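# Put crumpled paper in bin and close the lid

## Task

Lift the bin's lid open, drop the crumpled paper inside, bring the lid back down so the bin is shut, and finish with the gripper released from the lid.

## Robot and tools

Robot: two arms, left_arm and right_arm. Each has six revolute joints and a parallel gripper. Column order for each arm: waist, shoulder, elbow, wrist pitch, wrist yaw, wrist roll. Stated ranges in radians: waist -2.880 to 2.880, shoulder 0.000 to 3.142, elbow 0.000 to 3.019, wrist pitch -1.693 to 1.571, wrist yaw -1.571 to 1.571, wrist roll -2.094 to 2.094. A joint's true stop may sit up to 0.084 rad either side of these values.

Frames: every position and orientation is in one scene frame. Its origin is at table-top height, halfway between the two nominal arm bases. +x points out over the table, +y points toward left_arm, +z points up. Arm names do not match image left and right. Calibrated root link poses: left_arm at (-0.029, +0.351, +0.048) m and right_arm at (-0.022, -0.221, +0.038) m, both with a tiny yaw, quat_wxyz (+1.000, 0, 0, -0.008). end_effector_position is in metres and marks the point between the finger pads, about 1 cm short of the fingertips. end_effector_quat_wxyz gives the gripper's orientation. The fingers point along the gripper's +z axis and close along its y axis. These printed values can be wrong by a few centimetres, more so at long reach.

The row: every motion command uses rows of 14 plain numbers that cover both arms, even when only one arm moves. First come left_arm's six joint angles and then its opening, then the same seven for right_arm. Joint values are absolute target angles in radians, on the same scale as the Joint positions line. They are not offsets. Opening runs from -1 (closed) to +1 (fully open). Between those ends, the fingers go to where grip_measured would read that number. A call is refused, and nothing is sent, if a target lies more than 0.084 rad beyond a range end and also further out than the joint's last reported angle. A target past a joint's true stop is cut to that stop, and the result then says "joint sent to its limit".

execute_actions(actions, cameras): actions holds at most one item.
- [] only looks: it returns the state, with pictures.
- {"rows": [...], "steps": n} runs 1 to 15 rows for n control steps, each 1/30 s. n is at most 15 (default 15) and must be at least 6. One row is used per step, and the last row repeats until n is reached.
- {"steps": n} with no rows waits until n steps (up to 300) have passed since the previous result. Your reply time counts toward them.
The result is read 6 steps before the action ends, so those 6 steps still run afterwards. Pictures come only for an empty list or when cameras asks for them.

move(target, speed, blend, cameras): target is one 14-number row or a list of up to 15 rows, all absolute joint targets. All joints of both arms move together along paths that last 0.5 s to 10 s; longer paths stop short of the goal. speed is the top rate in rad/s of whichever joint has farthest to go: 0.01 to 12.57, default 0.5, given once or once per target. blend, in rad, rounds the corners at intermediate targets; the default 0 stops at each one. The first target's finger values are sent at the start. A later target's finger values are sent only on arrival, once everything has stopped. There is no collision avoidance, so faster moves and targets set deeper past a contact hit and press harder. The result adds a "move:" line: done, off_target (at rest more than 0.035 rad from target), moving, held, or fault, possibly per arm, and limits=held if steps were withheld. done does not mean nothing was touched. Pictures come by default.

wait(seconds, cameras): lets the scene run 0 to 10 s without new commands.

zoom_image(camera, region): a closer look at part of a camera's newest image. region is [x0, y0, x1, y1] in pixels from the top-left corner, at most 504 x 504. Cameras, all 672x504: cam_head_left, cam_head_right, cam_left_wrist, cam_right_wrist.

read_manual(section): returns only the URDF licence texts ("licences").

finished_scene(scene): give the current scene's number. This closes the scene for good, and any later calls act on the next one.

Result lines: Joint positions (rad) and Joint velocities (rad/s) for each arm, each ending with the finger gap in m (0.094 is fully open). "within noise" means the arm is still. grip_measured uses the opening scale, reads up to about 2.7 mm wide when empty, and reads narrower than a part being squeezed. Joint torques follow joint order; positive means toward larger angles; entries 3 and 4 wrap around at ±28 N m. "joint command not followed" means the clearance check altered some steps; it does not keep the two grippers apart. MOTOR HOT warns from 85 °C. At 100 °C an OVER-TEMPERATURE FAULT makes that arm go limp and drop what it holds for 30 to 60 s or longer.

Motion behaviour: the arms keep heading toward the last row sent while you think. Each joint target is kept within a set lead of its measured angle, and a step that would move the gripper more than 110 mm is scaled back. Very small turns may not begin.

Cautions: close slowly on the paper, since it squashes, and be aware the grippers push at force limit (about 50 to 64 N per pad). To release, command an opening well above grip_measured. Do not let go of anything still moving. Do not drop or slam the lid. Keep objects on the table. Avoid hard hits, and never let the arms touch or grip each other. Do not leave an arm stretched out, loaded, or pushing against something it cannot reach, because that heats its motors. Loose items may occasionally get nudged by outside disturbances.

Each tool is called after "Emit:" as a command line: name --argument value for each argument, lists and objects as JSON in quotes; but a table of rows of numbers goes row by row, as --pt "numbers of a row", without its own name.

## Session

Emit:
execute_actions --actions '[]'

Emit:
zoom_image --camera "cam_head_left" --region '[84, 100, 588, 504]'

Scene clock: 0.00 s of 4800.00 s.
left_arm: end_effector_position=(+0.4975, +0.2522, +0.3297) grip_measured=+1.000 end_effector_quat_wxyz=(+0.387, +0.575, +0.638, -0.336) | right_arm: end_effector_position=(+0.5717, -0.0113, +0.3949) grip_measured=+1.000 end_effector_quat_wxyz=(+0.249, -0.160, +0.948, -0.119)
Joint positions: left_arm=[0.118 1.682 1.517 -1.366 1.076 1.544 0.094] | right_arm=[0.452 1.74 1.944 -1.332 0.355 0.021 0.094]
Joint velocities: within noise
Joint torques (N m): no reading
Motor temperatures (°C): left_arm=[31 34 34 31 30 30 30] | right_arm=[32 33 33 33 33 32 30]
Heat: left arm: hottest shoulder 34 °C; right arm: hottest shoulder 33 °C.

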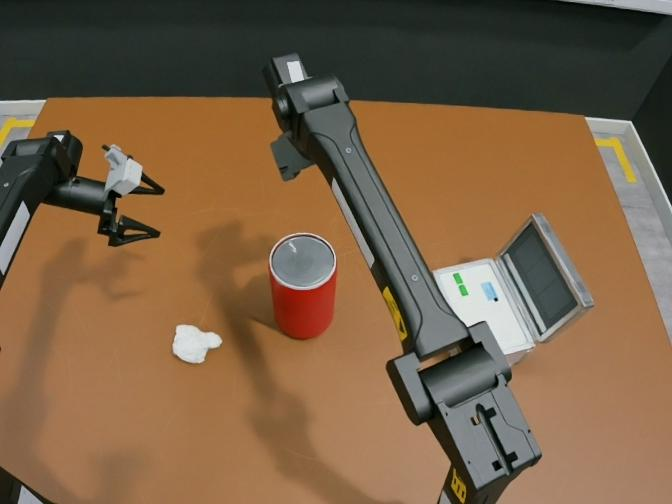

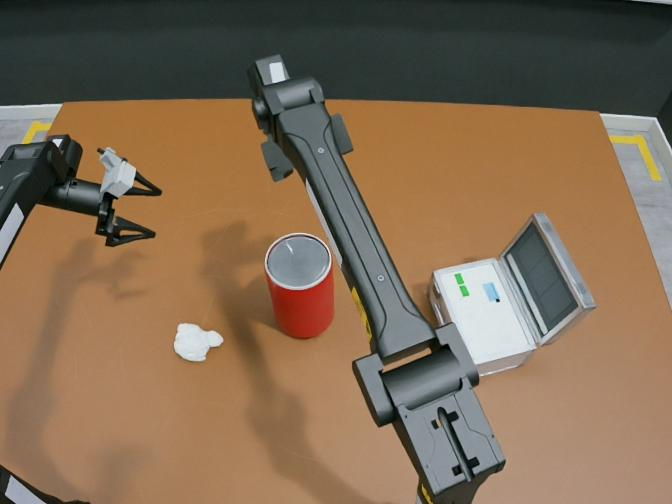

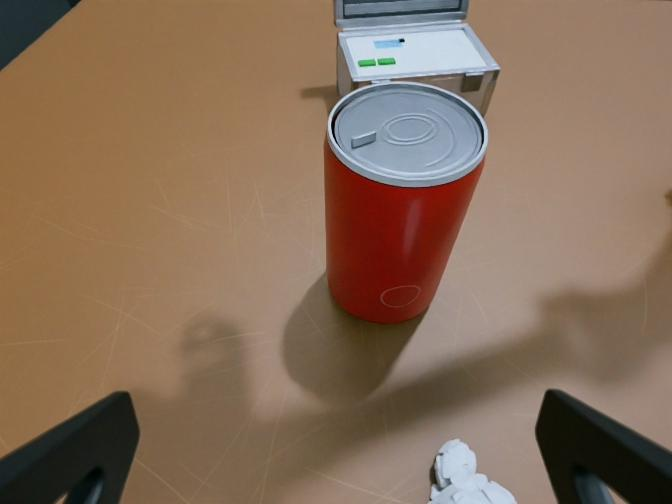

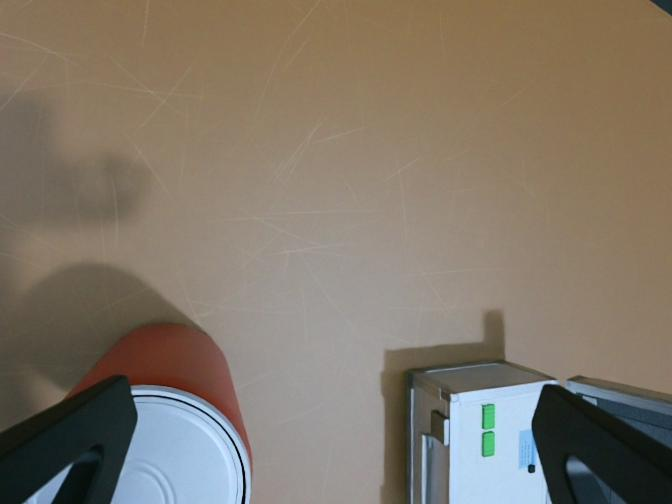

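Scaled by 1.000.

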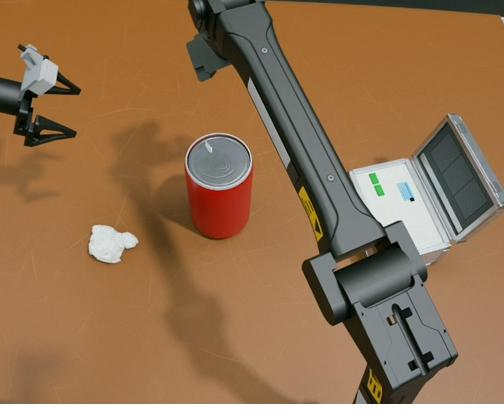

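Emit:
move --target '[-0.288,1.455,1.24,-1.31,0,0,1,0.456,1.658,1.645,-1.185,0,-0.05,0]' --speed 0.8

Emit:
zoom_image --camera "cam_right_wrist" --region '[100, 150, 600, 504]'

Scene clock: 3.90 s of 4800.00 s.
left_arm: end_effector_position=(+0.3825, +0.2270, +0.2259) grip_measured=+1.000 end_effector_quat_wxyz=(+0.006, +0.151, +0.989, -0.003) | right_arm: end_effector_position=(+0.5183, +0.0292, +0.2885) grip_measured=+0.002 end_effector_quat_wxyz=(+0.162, -0.233, +0.958, +0.031)
Joint positions: left_arm=[-0.274 1.483 1.244 -1.32 0.003 0.012 0.094] | right_arm=[0.452 1.69 1.65 -1.199 0.003 -0.041 0.047]
Joint velocities: within noise
Joint torques (N m): left_arm=[-0.21 -10.75 7.28 1.18 -0.11 -0.11] | right_arm=[1.49 -15.33 6.71 1.1 -0.12 -0.05]
Motor temperatures (°C): left_arm=[31 34 34 31 30 30 30] | right_arm=[32 33 33 33 33 32 30]
Heat: left arm: hottest shoulder 34 °C; right arm: hottest shoulder 33 °C.
Kept back: nothing.
move: done

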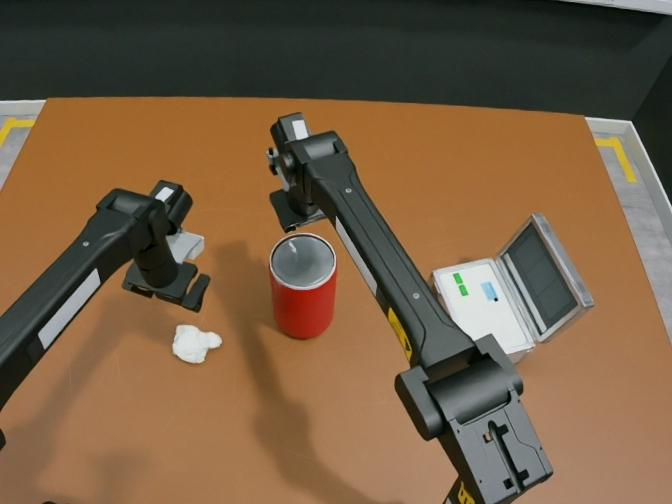

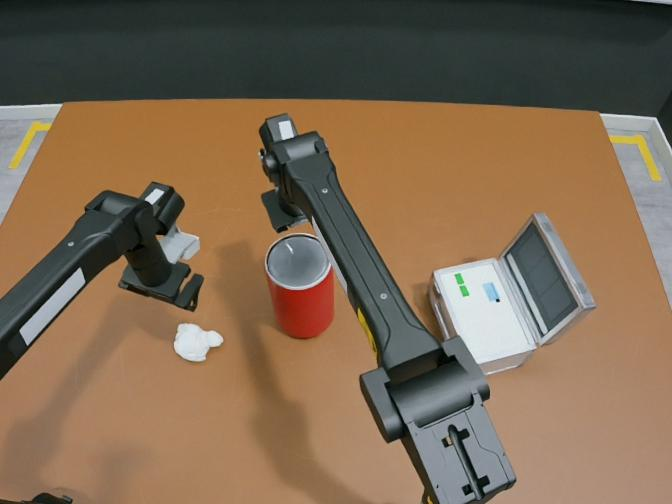

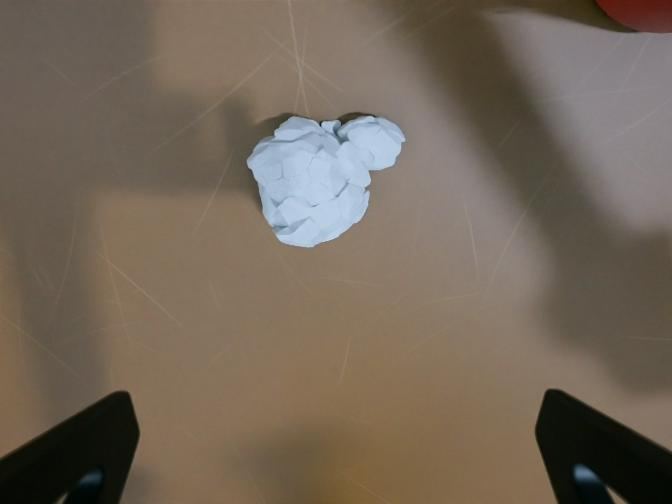

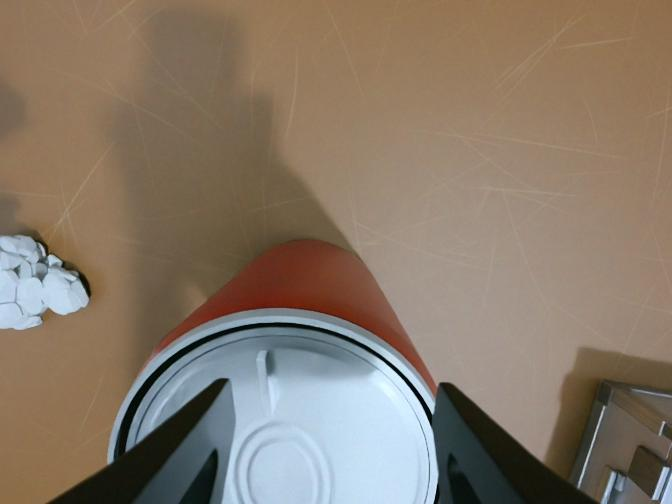

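Scaled by 1.008 from the camera's 672x504 image, which has a finer 960x720 frame.

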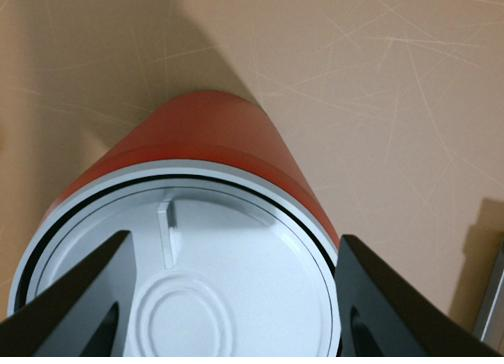

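Emit:
move --pt "-0.262 1.59 1.115 -1.083 0 1.015 1 0.4784 1.65 1.575 -1.12 -0.042 -0.118 0" --pt "-0.262 1.74 1.005 -0.824 0 1.015 1 0.4784 1.65 1.575 -1.12 -0.042 -0.118 0" --speed '[0.5,0.25]'

Emit:
zoom_image --camera "cam_right_wrist" --region '[100, 150, 600, 504]'

Scene clock: 8.97 s of 4800.00 s.
left_arm: end_effector_position=(+0.3907, +0.2245, +0.0431) grip_measured=+1.000 end_effector_quat_wxyz=(+0.007, +0.603, +0.798, +0.001) | right_arm: end_effector_position=(+0.5070, +0.0438, +0.2658) grip_measured=+0.002 end_effector_quat_wxyz=(+0.161, -0.277, +0.946, +0.047)
Joint positions: left_arm=[-0.274 1.731 1.008 -0.834 0.003 1.003 0.094] | right_arm=[0.47 1.682 1.58 -1.134 -0.039 -0.109 0.047]
Joint velocities: within noise
Joint torques (N m): left_arm=[1.79 -9.35 5.76 1.24 -0.04 0.07] | right_arm=[1.79 -15.27 6.71 1.09 -0.14 -0.05]
Motor temperatures (°C): left_arm=[31 34 35 31 30 30 30] | right_arm=[32 34 34 33 33 32 30]
Heat: left arm: hottest elbow 35 °C; right arm: hottest shoulder 34 °C.
Kept back: nothing.
move: done

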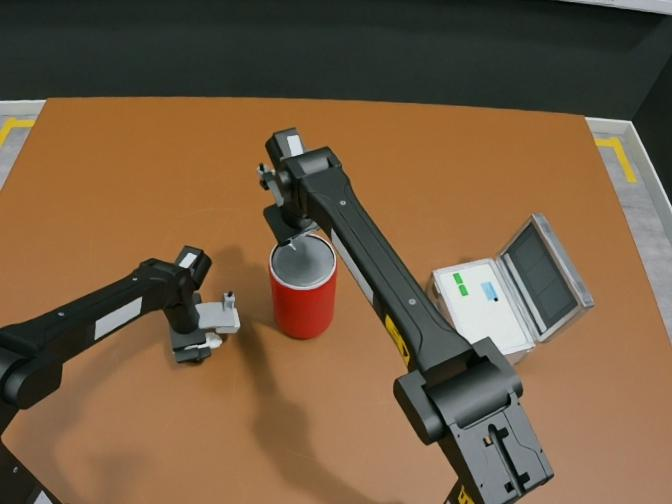

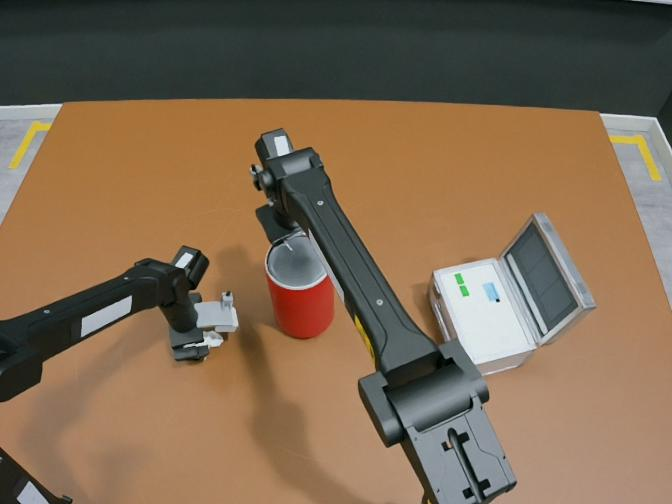

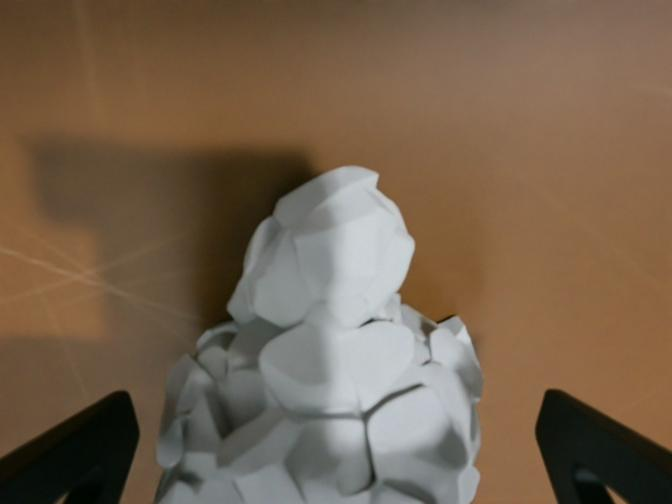

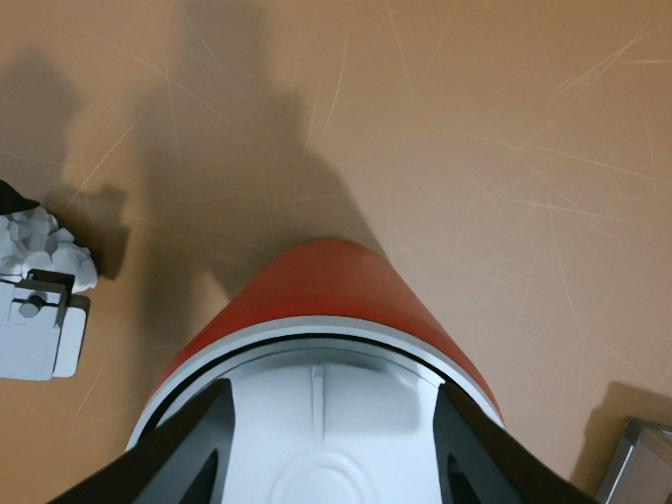

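Scaled by 1.008 from the camera's 672x504 image, which has a finer 960x720 frame.

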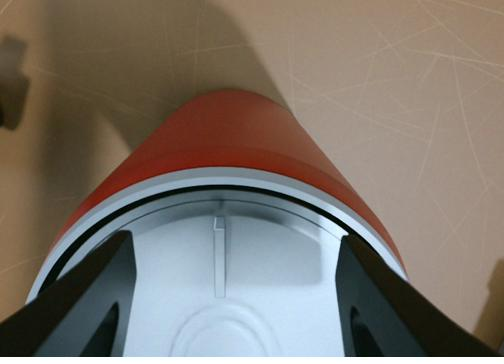

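Emit:
move --target '[-0.262,1.765,1.005,-0.85,0,1.015,1,0.492,1.635,1.49,-1.057,-0.042,-0.118,0]' --speed 0.15

Emit:
zoom_image --camera "cam_right_wrist" --region '[100, 150, 600, 504]'

Scene clock: 10.47 s of 4800.00 s.
left_arm: end_effector_position=(+0.3859, +0.2259, +0.0344) grip_measured=+1.000 end_effector_quat_wxyz=(-0.007, +0.603, +0.798, -0.004) | right_arm: end_effector_position=(+0.4934, +0.0459, +0.2434) grip_measured=+0.002 end_effector_quat_wxyz=(+0.160, -0.283, +0.944, +0.048)
Joint positions: left_arm=[-0.274 1.752 1.008 -0.842 0.003 1.003 0.094] | right_arm=[0.484 1.662 1.495 -1.071 -0.039 -0.109 0.047]
Joint velocities: within noise
Joint torques (N m): left_arm=[1.96 -9.17 5.64 0.51 -0.04 0.08] | right_arm=[1.79 -14.68 6.6 1.13 -0.14 -0.06]
Motor temperatures (°C): left_arm=[31 34 35 31 30 30 30] | right_arm=[32 34 34 33 33 32 30]
Heat: left arm: hottest elbow 35 °C; right arm: hottest shoulder 34 °C.
Kept back: nothing.
move: done

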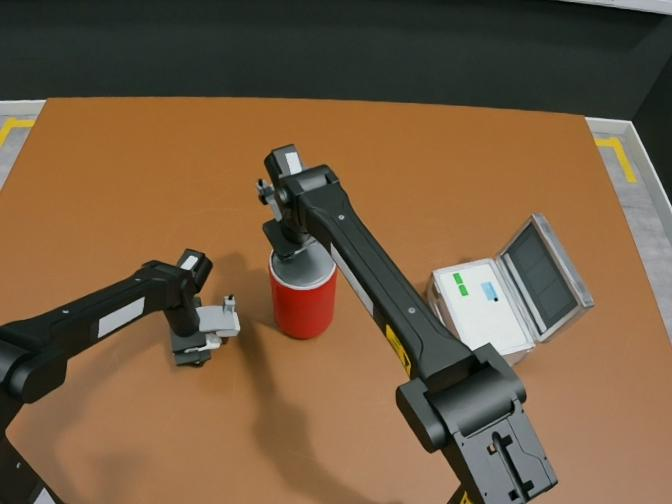

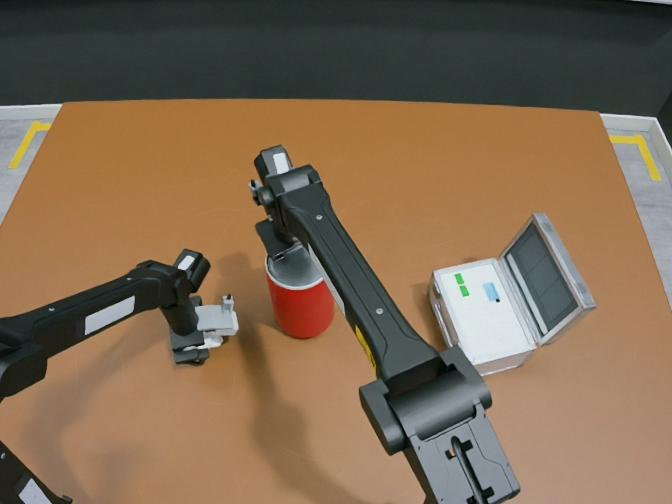

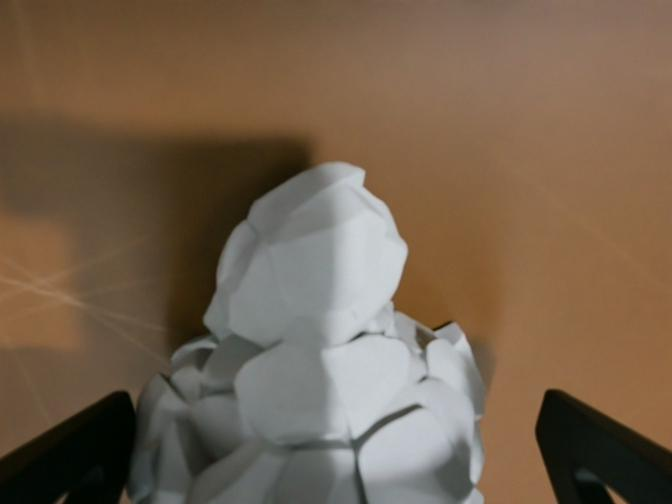

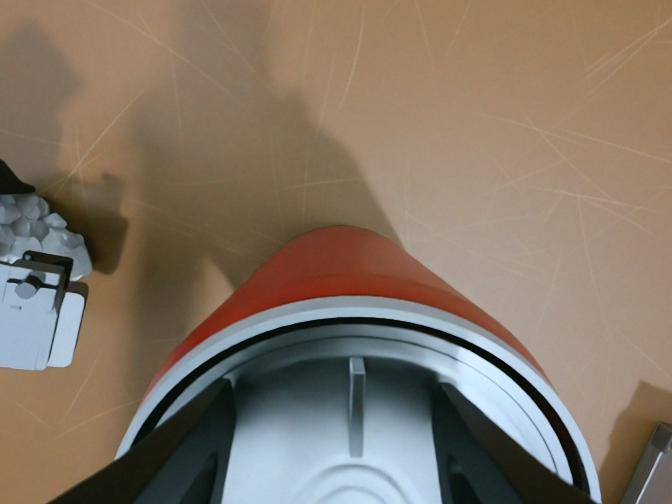

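Scaled by 1.008 from the camera's 672x504 image, which has a finer 960x720 frame.

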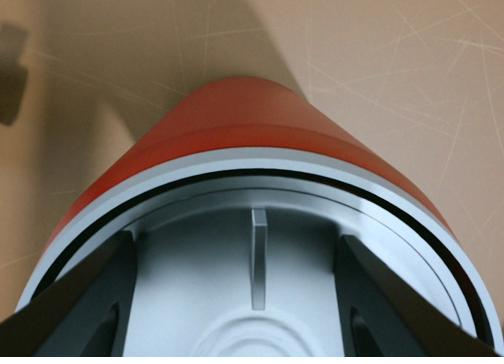

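Emit:
move --target '[-0.262,1.765,1.005,-0.85,0,1.015,0.3,0.469,1.65,1.49,-1.057,-0.042,-0.118,0]' --speed 0.15 --cameras '["cam_right_wrist","cam_left_wrist"]'

Scene clock: 11.50 s of 4800.00 s.
left_arm: end_effector_position=(+0.3859, +0.2259, +0.0344) grip_measured=+0.585 end_effector_quat_wxyz=(-0.007, +0.603, +0.798, -0.004) | right_arm: end_effector_position=(+0.4949, +0.0430, +0.2434) grip_measured=+0.002 end_effector_quat_wxyz=(+0.160, -0.281, +0.945, +0.048)
Joint positions: left_arm=[-0.274 1.752 1.008 -0.842 0.003 1.004 0.074] | right_arm=[0.478 1.662 1.495 -1.071 -0.039 -0.109 0.047]
Joint velocities: within noise
Joint torques (N m): left_arm=[1.79 -9.05 5.67 0.53 -0.04 0.09] | right_arm=[0.73 -13.45 6.63 1.13 -0.13 -0.06]
Motor temperatures (°C): left_arm=[31 34 35 31 30 30 30] | right_arm=[32 34 34 33 33 32 30]
Heat: left arm: hottest elbow 35 °C; right arm: hottest shoulder 34 °C.
Kept back: nothing.
move: done
Images, in order (width x height): cam_left_wrist 672x504, cam_right_wrist 672x504.

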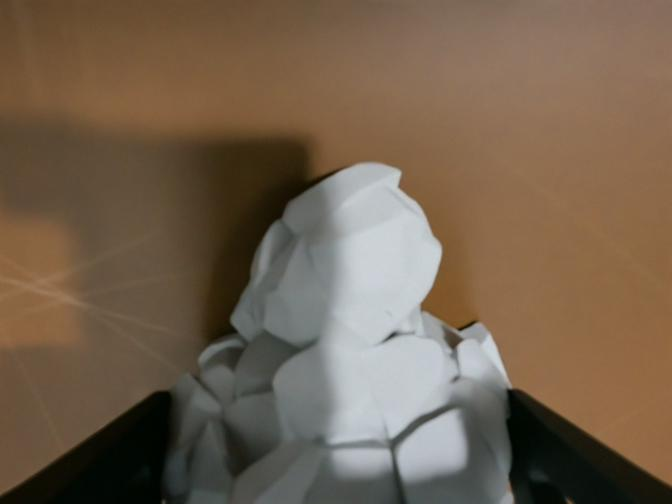

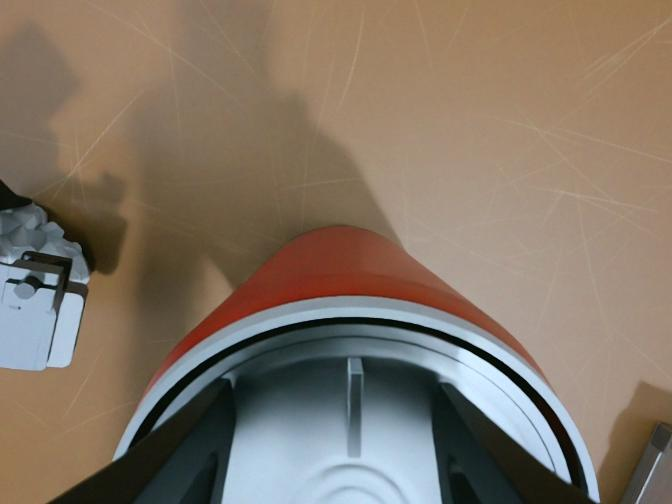

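Emit:
move --target '[-0.262,1.475,1.37,-1.397,0,1.015,0.3,0.455,1.65,1.49,-1.057,-0.042,-0.118,0]' --speed 0.2 --cameras '["cam_right_wrist","cam_left_wrist"]'

Scene clock: 15.23 s of 4800.00 s.
left_arm: end_effector_position=(+0.3889, +0.2250, +0.2459) grip_measured=+0.585 end_effector_quat_wxyz=(+0.000, +0.603, +0.798, -0.002) | right_arm: end_effector_position=(+0.4986, +0.0356, +0.2434) grip_measured=+0.002 end_effector_quat_wxyz=(+0.160, -0.274, +0.947, +0.047)
Joint positions: left_arm=[-0.274 1.498 1.314 -1.389 0.003 1.004 0.074] | right_arm=[0.464 1.662 1.495 -1.071 -0.039 -0.109 0.047]
Joint velocities: within noise
Joint torques (N m): left_arm=[1.79 -10.58 11.99 0.57 -0.03 0.07] | right_arm=[0.5 -13.45 6.65 1.16 -0.13 -0.05]
Motor temperatures (°C): left_arm=[31 35 35 31 30 30 30] | right_arm=[32 34 34 33 33 32 30]
Heat: left arm: hottest shoulder 35 °C; right arm: hottest shoulder 34 °C.
Kept back: nothing.
move: off_target (left_arm); left_arm: the elbow is farthest, 0.056 rad from its target
Images, in order (width x height): cam_left_wrist 672x504, cam_right_wrist 672x504.

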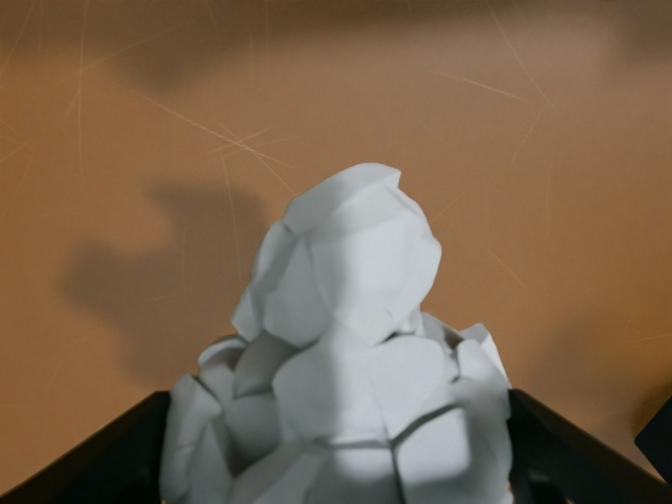

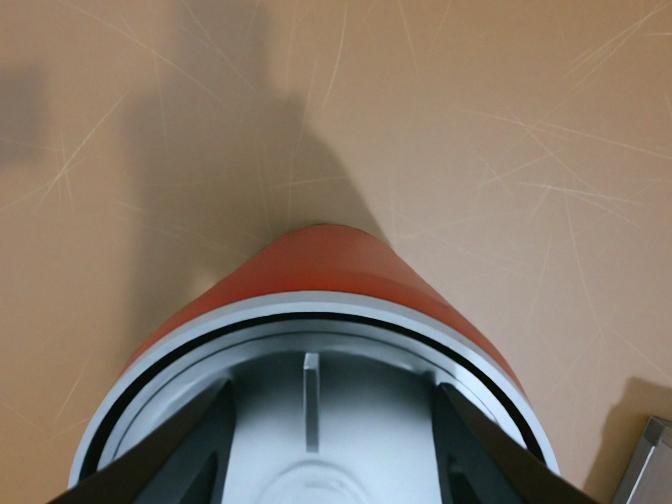

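Emit:
move --target '[-0.262,1.475,1.37,-1.397,0,1.015,0.3,0.481,1.66,1.485,-1.057,-0.042,-0.118,-0.4]' --speed 0.2 --cameras '["cam_right_wrist"]'

Scene clock: 16.37 s of 4800.00 s.
left_arm: end_effector_position=(+0.3888, +0.2251, +0.2459) grip_measured=+0.585 end_effector_quat_wxyz=(+0.000, +0.603, +0.798, -0.002) | right_arm: end_effector_position=(+0.4964, +0.0398, +0.2429) grip_measured=-0.398 end_effector_quat_wxyz=(+0.160, -0.278, +0.946, +0.048)
Joint positions: left_arm=[-0.274 1.498 1.314 -1.389 0.003 1.004 0.074] | right_arm=[0.472 1.662 1.494 -1.069 -0.039 -0.109 0.028]
Joint velocities: within noise
Joint torques (N m): left_arm=[1.79 -10.46 12.01 0.55 -0.02 0.08] | right_arm=[1.85 -12.63 6.39 1.09 -0.13 -0.05]
Motor temperatures (°C): left_arm=[31 35 35 31 30 30 30] | right_arm=[32 34 34 33 33 32 30]
Heat: left arm: hottest shoulder 35 °C; right arm: hottest shoulder 34 °C.
Kept back: nothing.
move: off_target (left_arm); left_arm: the elbow is farthest, 0.056 rad from its target
Images, in order (width x height): cam_right_wrist 672x504.

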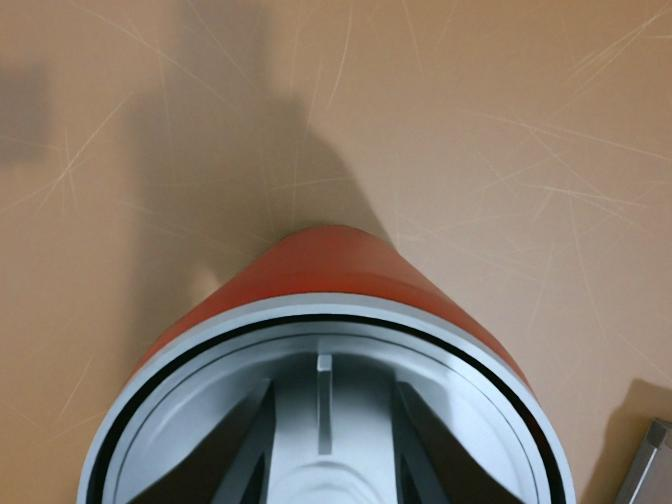

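Emit:
move --pt "-0.262 1.475 1.37 -1.397 0 1.015 0.3 0.488 1.69 1.485 -1.06 -0.042 -0.118 -0.4" --pt "-0.262 1.475 1.37 -1.397 0 1.015 0.3 0.488 1.685 1.485 -1.06 -0.042 -0.118 -1" --speed 0.1 --cameras '["cam_right_wrist"]'

Scene clock: 17.80 s of 4800.00 s.
left_arm: end_effector_position=(+0.3888, +0.2251, +0.2459) grip_measured=+0.585 end_effector_quat_wxyz=(+0.000, +0.603, +0.798, -0.002) | right_arm: end_effector_position=(+0.4946, +0.0441, +0.2420) grip_measured=-0.954 end_effector_quat_wxyz=(+0.160, -0.284, +0.944, +0.048)
Joint positions: left_arm=[-0.274 1.498 1.314 -1.389 0.003 1.004 0.074] | right_arm=[0.48 1.664 1.493 -1.068 -0.04 -0.114 0.002]
Joint velocities: within noise
Joint torques (N m): left_arm=[1.79 -10.64 11.97 0.59 -0.03 0.08] | right_arm=[1.85 -11.11 6.37 0.9 -0.12 0]
Motor temperatures (°C): left_arm=[31 35 35 31 30 30 30] | right_arm=[32 34 34 33 33 32 30]
Heat: left arm: hottest shoulder 35 °C; right arm: hottest shoulder 34 °C.
Kept back: nothing.
move: off_target (left_arm); left_arm: the elbow is farthest, 0.056 rad from its target
Images, in order (width x height): cam_right_wrist 672x504.

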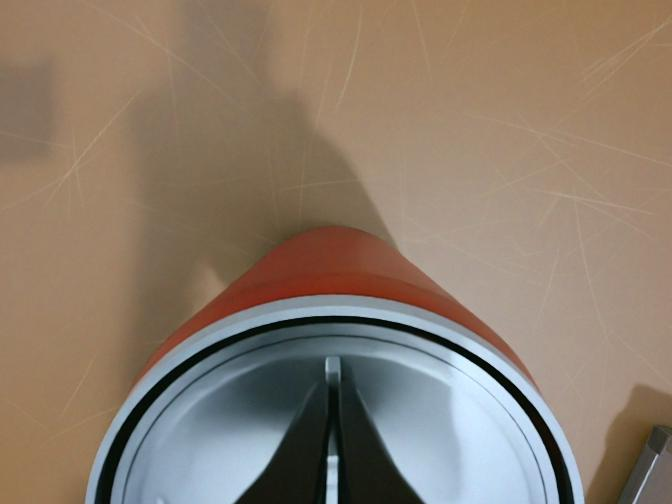

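Emit:
move --pt "-0.262 1.475 1.37 -1.397 0 1.015 0.3 0.464 1.47 1.27 -0.71 -0.08 -0.108 -1" --pt "-0.262 1.475 1.37 -1.397 0 1.015 0.3 0.447 1.325 1.035 -0.33 -0.122 -0.09 -1" --pt "-0.262 1.475 1.37 -1.397 0 1.015 0.3 0.43 1.235 0.815 0.094 -0.159 -0.057 -1" --speed 0.2 --blend 0.04

Scene clock: 25.37 s of 4800.00 s.
left_arm: end_effector_position=(+0.3888, +0.2251, +0.2459) grip_measured=+0.585 end_effector_quat_wxyz=(+0.000, +0.603, +0.798, -0.002) | right_arm: end_effector_position=(+0.4631, +0.0238, +0.3044) grip_measured=-0.958 end_effector_quat_wxyz=(+0.548, -0.240, +0.784, +0.163)
Joint positions: left_arm=[-0.274 1.498 1.314 -1.389 0.003 1.004 0.074] | right_arm=[0.436 1.252 0.821 0.074 -0.155 -0.065 0.002]
Joint velocities: within noise
Joint torques (N m): left_arm=[1.79 -10.64 12.01 0.58 -0.02 0.08] | right_arm=[0.62 -8.12 6.72 2.3 -0.18 0.08]
Motor temperatures (°C): left_arm=[31 35 36 31 30 30 31] | right_arm=[32 34 35 33 33 32 30]
Heat: left arm: hottest elbow 36 °C; right arm: hottest elbow 35 °C.
Kept back: nothing.
move: off_target (left_arm); left_arm: the elbow is farthest, 0.056 rad from its target

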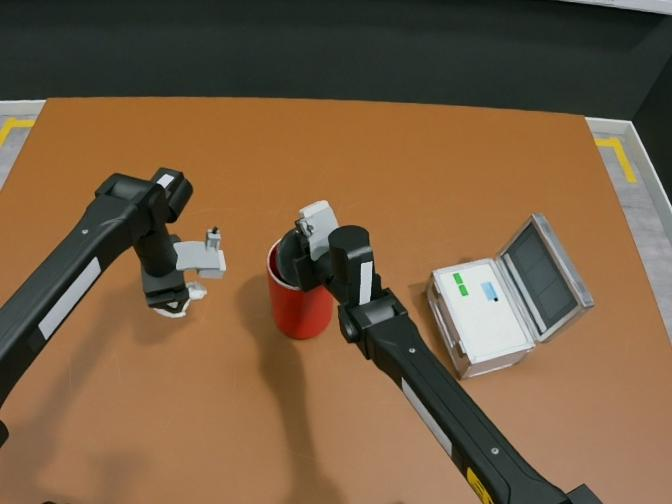

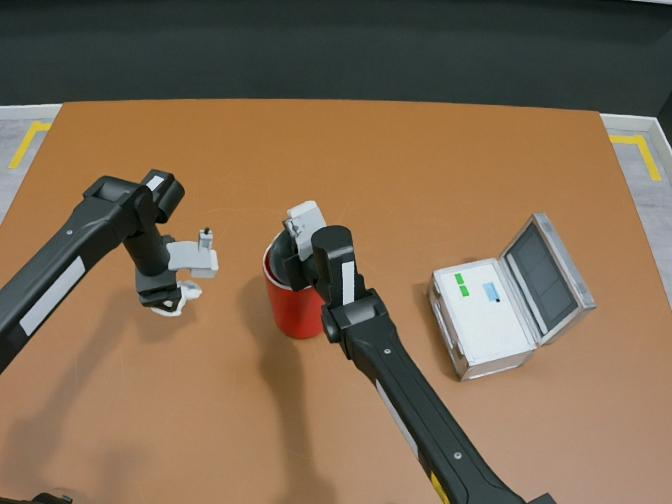

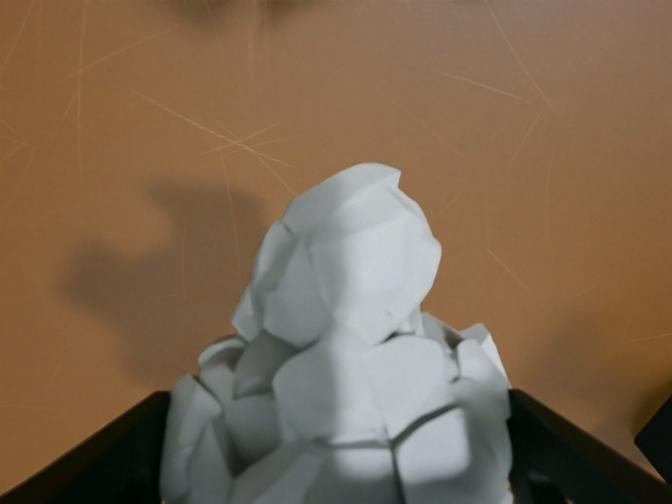

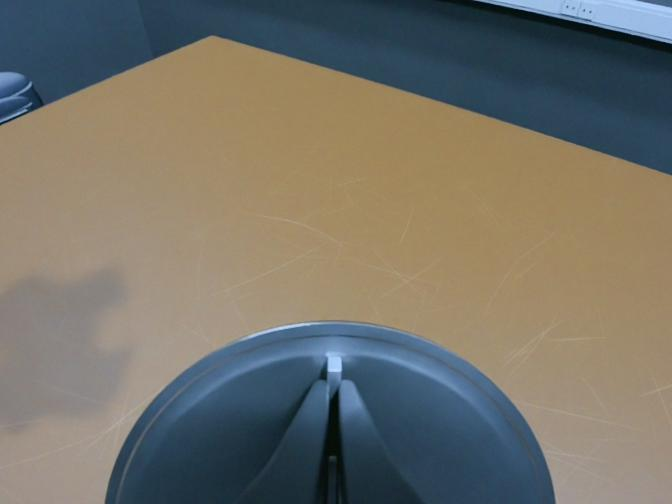

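Smooth. Continue.

Emit:
move --pt "-0.262 1.475 1.37 -1.397 0 1.015 0.3 0.414 1.235 0.635 0.59 -0.185 -0.006 -1" --pt "-0.262 1.475 1.37 -1.397 0 1.015 0.3 0.406 1.345 0.525 1.06 -0.19 0.042 -1" --pt "-0.262 1.475 1.37 -1.397 0 1.015 0.3 0.402 1.515 0.48 1.49 -0.181 0.083 -1" --speed 0.25 --blend 0.04

Emit:
zoom_image --camera "cam_head_left" --region '[200, 180, 420, 360]'

Scene clock: 31.83 s of 4800.00 s.
left_arm: end_effector_position=(+0.3888, +0.2251, +0.2459) grip_measured=+0.585 end_effector_quat_wxyz=(+0.000, +0.603, +0.798, -0.002) | right_arm: end_effector_position=(+0.4139, -0.0070, +0.3186) grip_measured=-0.958 end_effector_quat_wxyz=(+0.800, -0.163, +0.524, +0.241)
Joint positions: left_arm=[-0.274 1.498 1.314 -1.389 0.003 1.004 0.074] | right_arm=[0.409 1.518 0.477 1.457 -0.184 0.073 0.002]
Joint velocities: within noise
Joint torques (N m): left_arm=[1.79 -10.7 12.01 0.57 -0.04 0.08] | right_arm=[0.56 -6.77 4.45 2.32 0.12 0.14]
Motor temperatures (°C): left_arm=[31 35 37 31 30 30 31] | right_arm=[32 34 35 33 33 32 31]
Heat: left arm: hottest elbow 37 °C; right arm: hottest elbow 35 °C.
Kept back: nothing.
move: off_target (left_arm); left_arm: the elbow is farthest, 0.056 rad from its target

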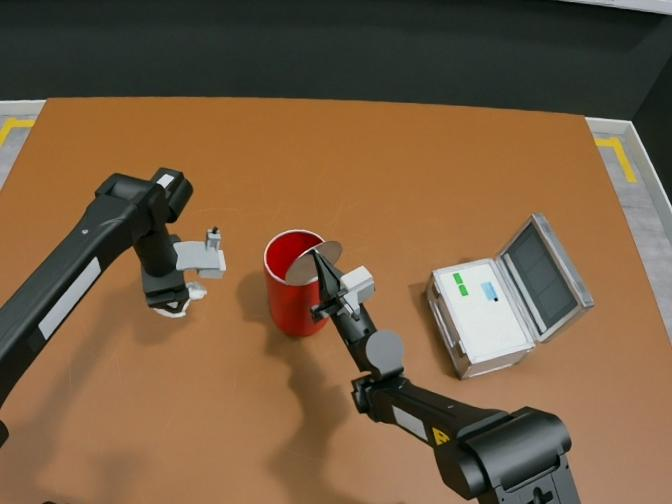

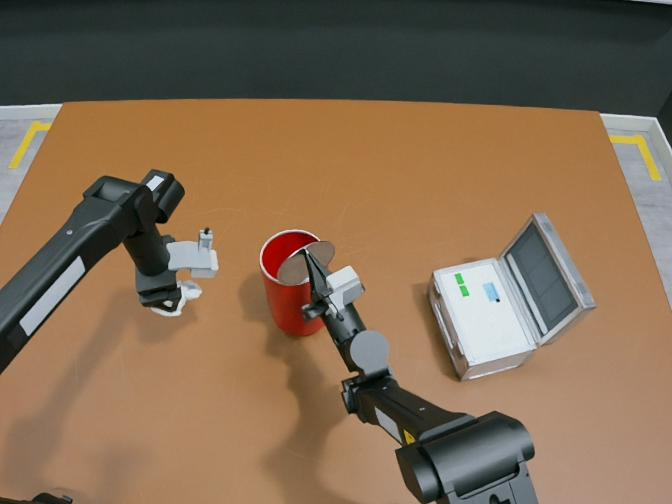

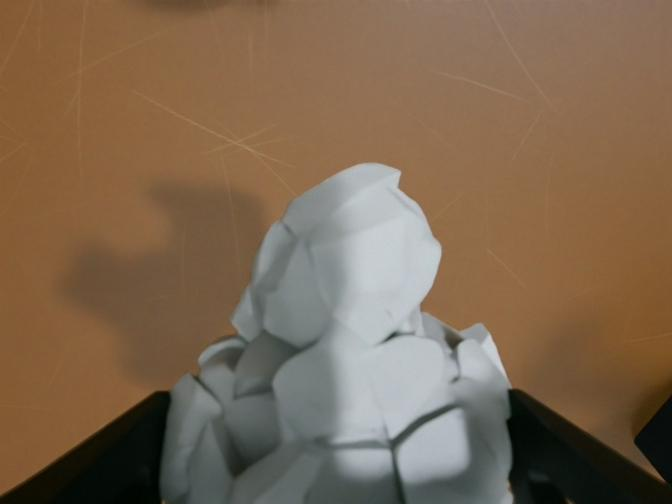

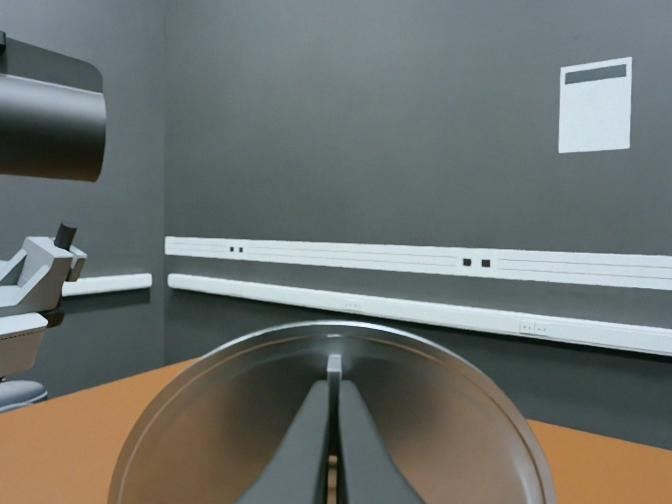

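Scaled by 2.291 from the camera's 672x504 image, which has a finer 960x720 frame.

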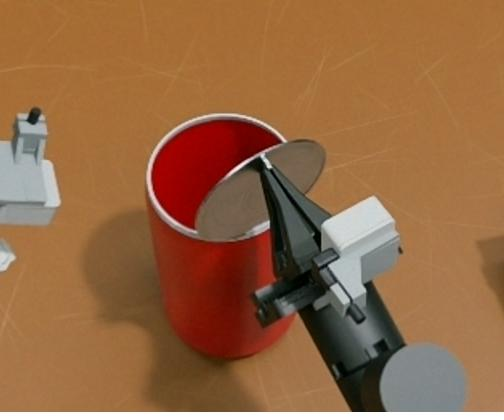

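Emit:
move --pt "-0.262 1.83 2.0 -1.519 0 -0.6 0.3 0.402 1.515 0.48 1.49 -0.181 0.083 -1" --pt "-0.57 1.83 2.0 -1.519 0 -1.17 0.3 0.402 1.515 0.48 1.49 -0.181 0.083 -1" --speed '[0.8,0.4]' --blend 0.05

Emit:
zoom_image --camera "cam_head_left" --region '[160, 80, 440, 360]'

Scene clock: 36.77 s of 4800.00 s.
left_arm: end_effector_position=(+0.4746, +0.0201, +0.3344) grip_measured=+0.586 end_effector_quat_wxyz=(+0.058, -0.284, +0.955, -0.070) | right_arm: end_effector_position=(+0.4138, -0.0071, +0.3187) grip_measured=-0.958 end_effector_quat_wxyz=(+0.800, -0.163, +0.524, +0.241)
Joint positions: left_arm=[-0.563 1.816 1.939 -1.512 0.002 -1.158 0.074] | right_arm=[0.409 1.518 0.477 1.458 -0.184 0.073 0.002]
Joint velocities: within noise
Joint torques (N m): left_arm=[0.32 -12.63 12.77 0.81 -0.13 -0.13] | right_arm=[0.56 -6.83 4.45 2.39 0.12 0.11]
Motor temperatures (°C): left_arm=[31 35 38 31 30 30 31] | right_arm=[32 34 35 33 33 32 31]
Heat: left arm: hottest elbow 38 °C; right arm: hottest elbow 35 °C.
Kept back: nothing.
move: off_target (left_arm); left_arm: the elbow is farthest, 0.061 rad from its target

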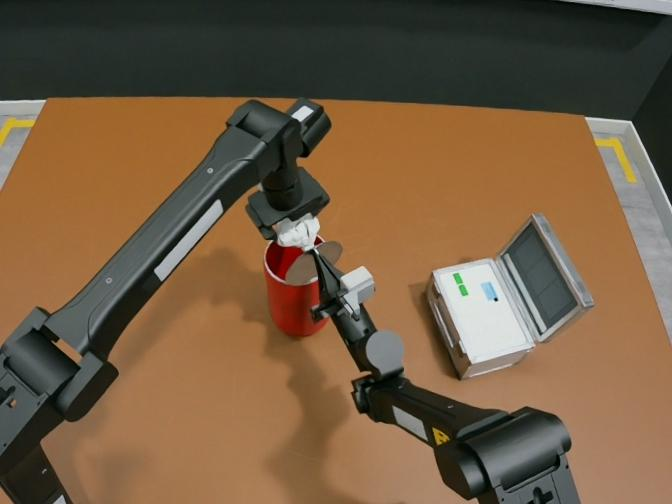

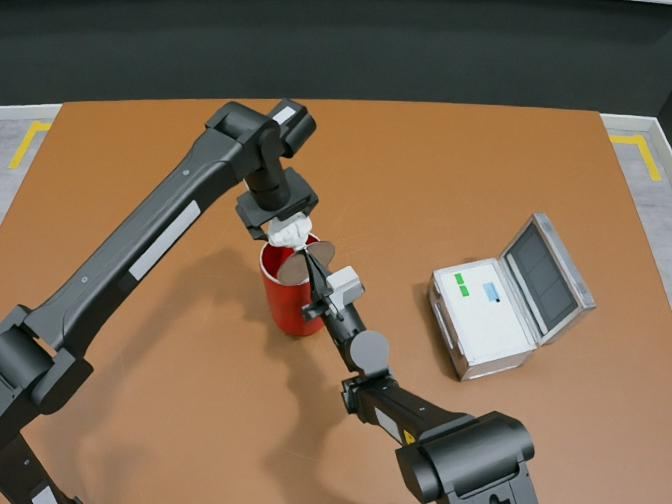

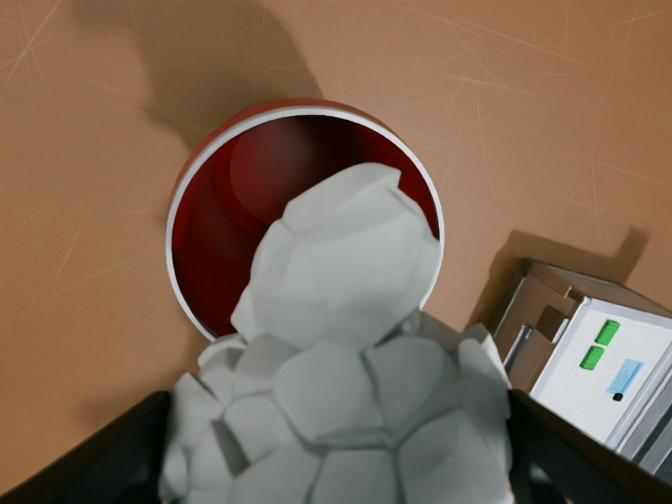

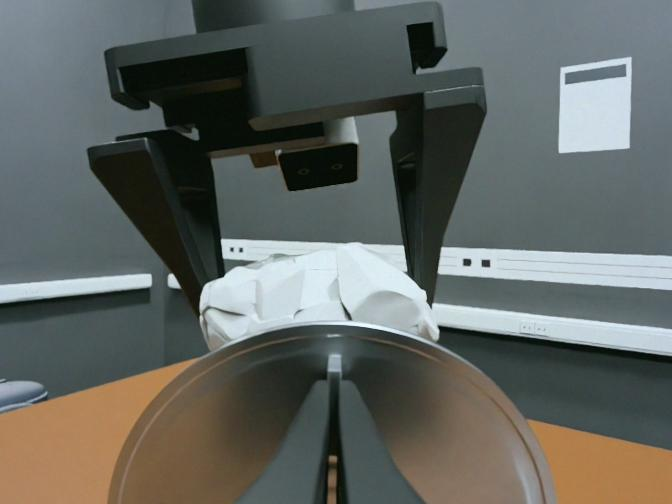

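Scaled by 1.800 from the camera's 672x504 image, which has a finer 960x720 frame.

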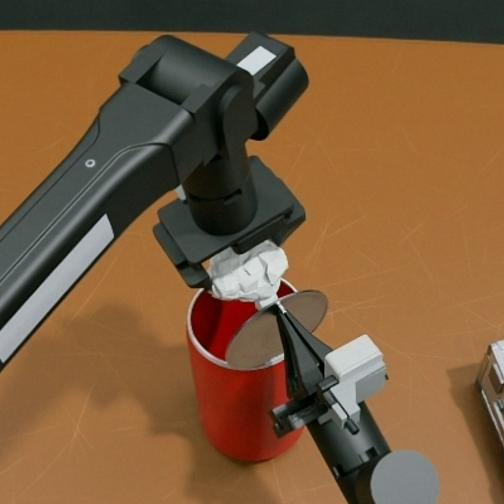

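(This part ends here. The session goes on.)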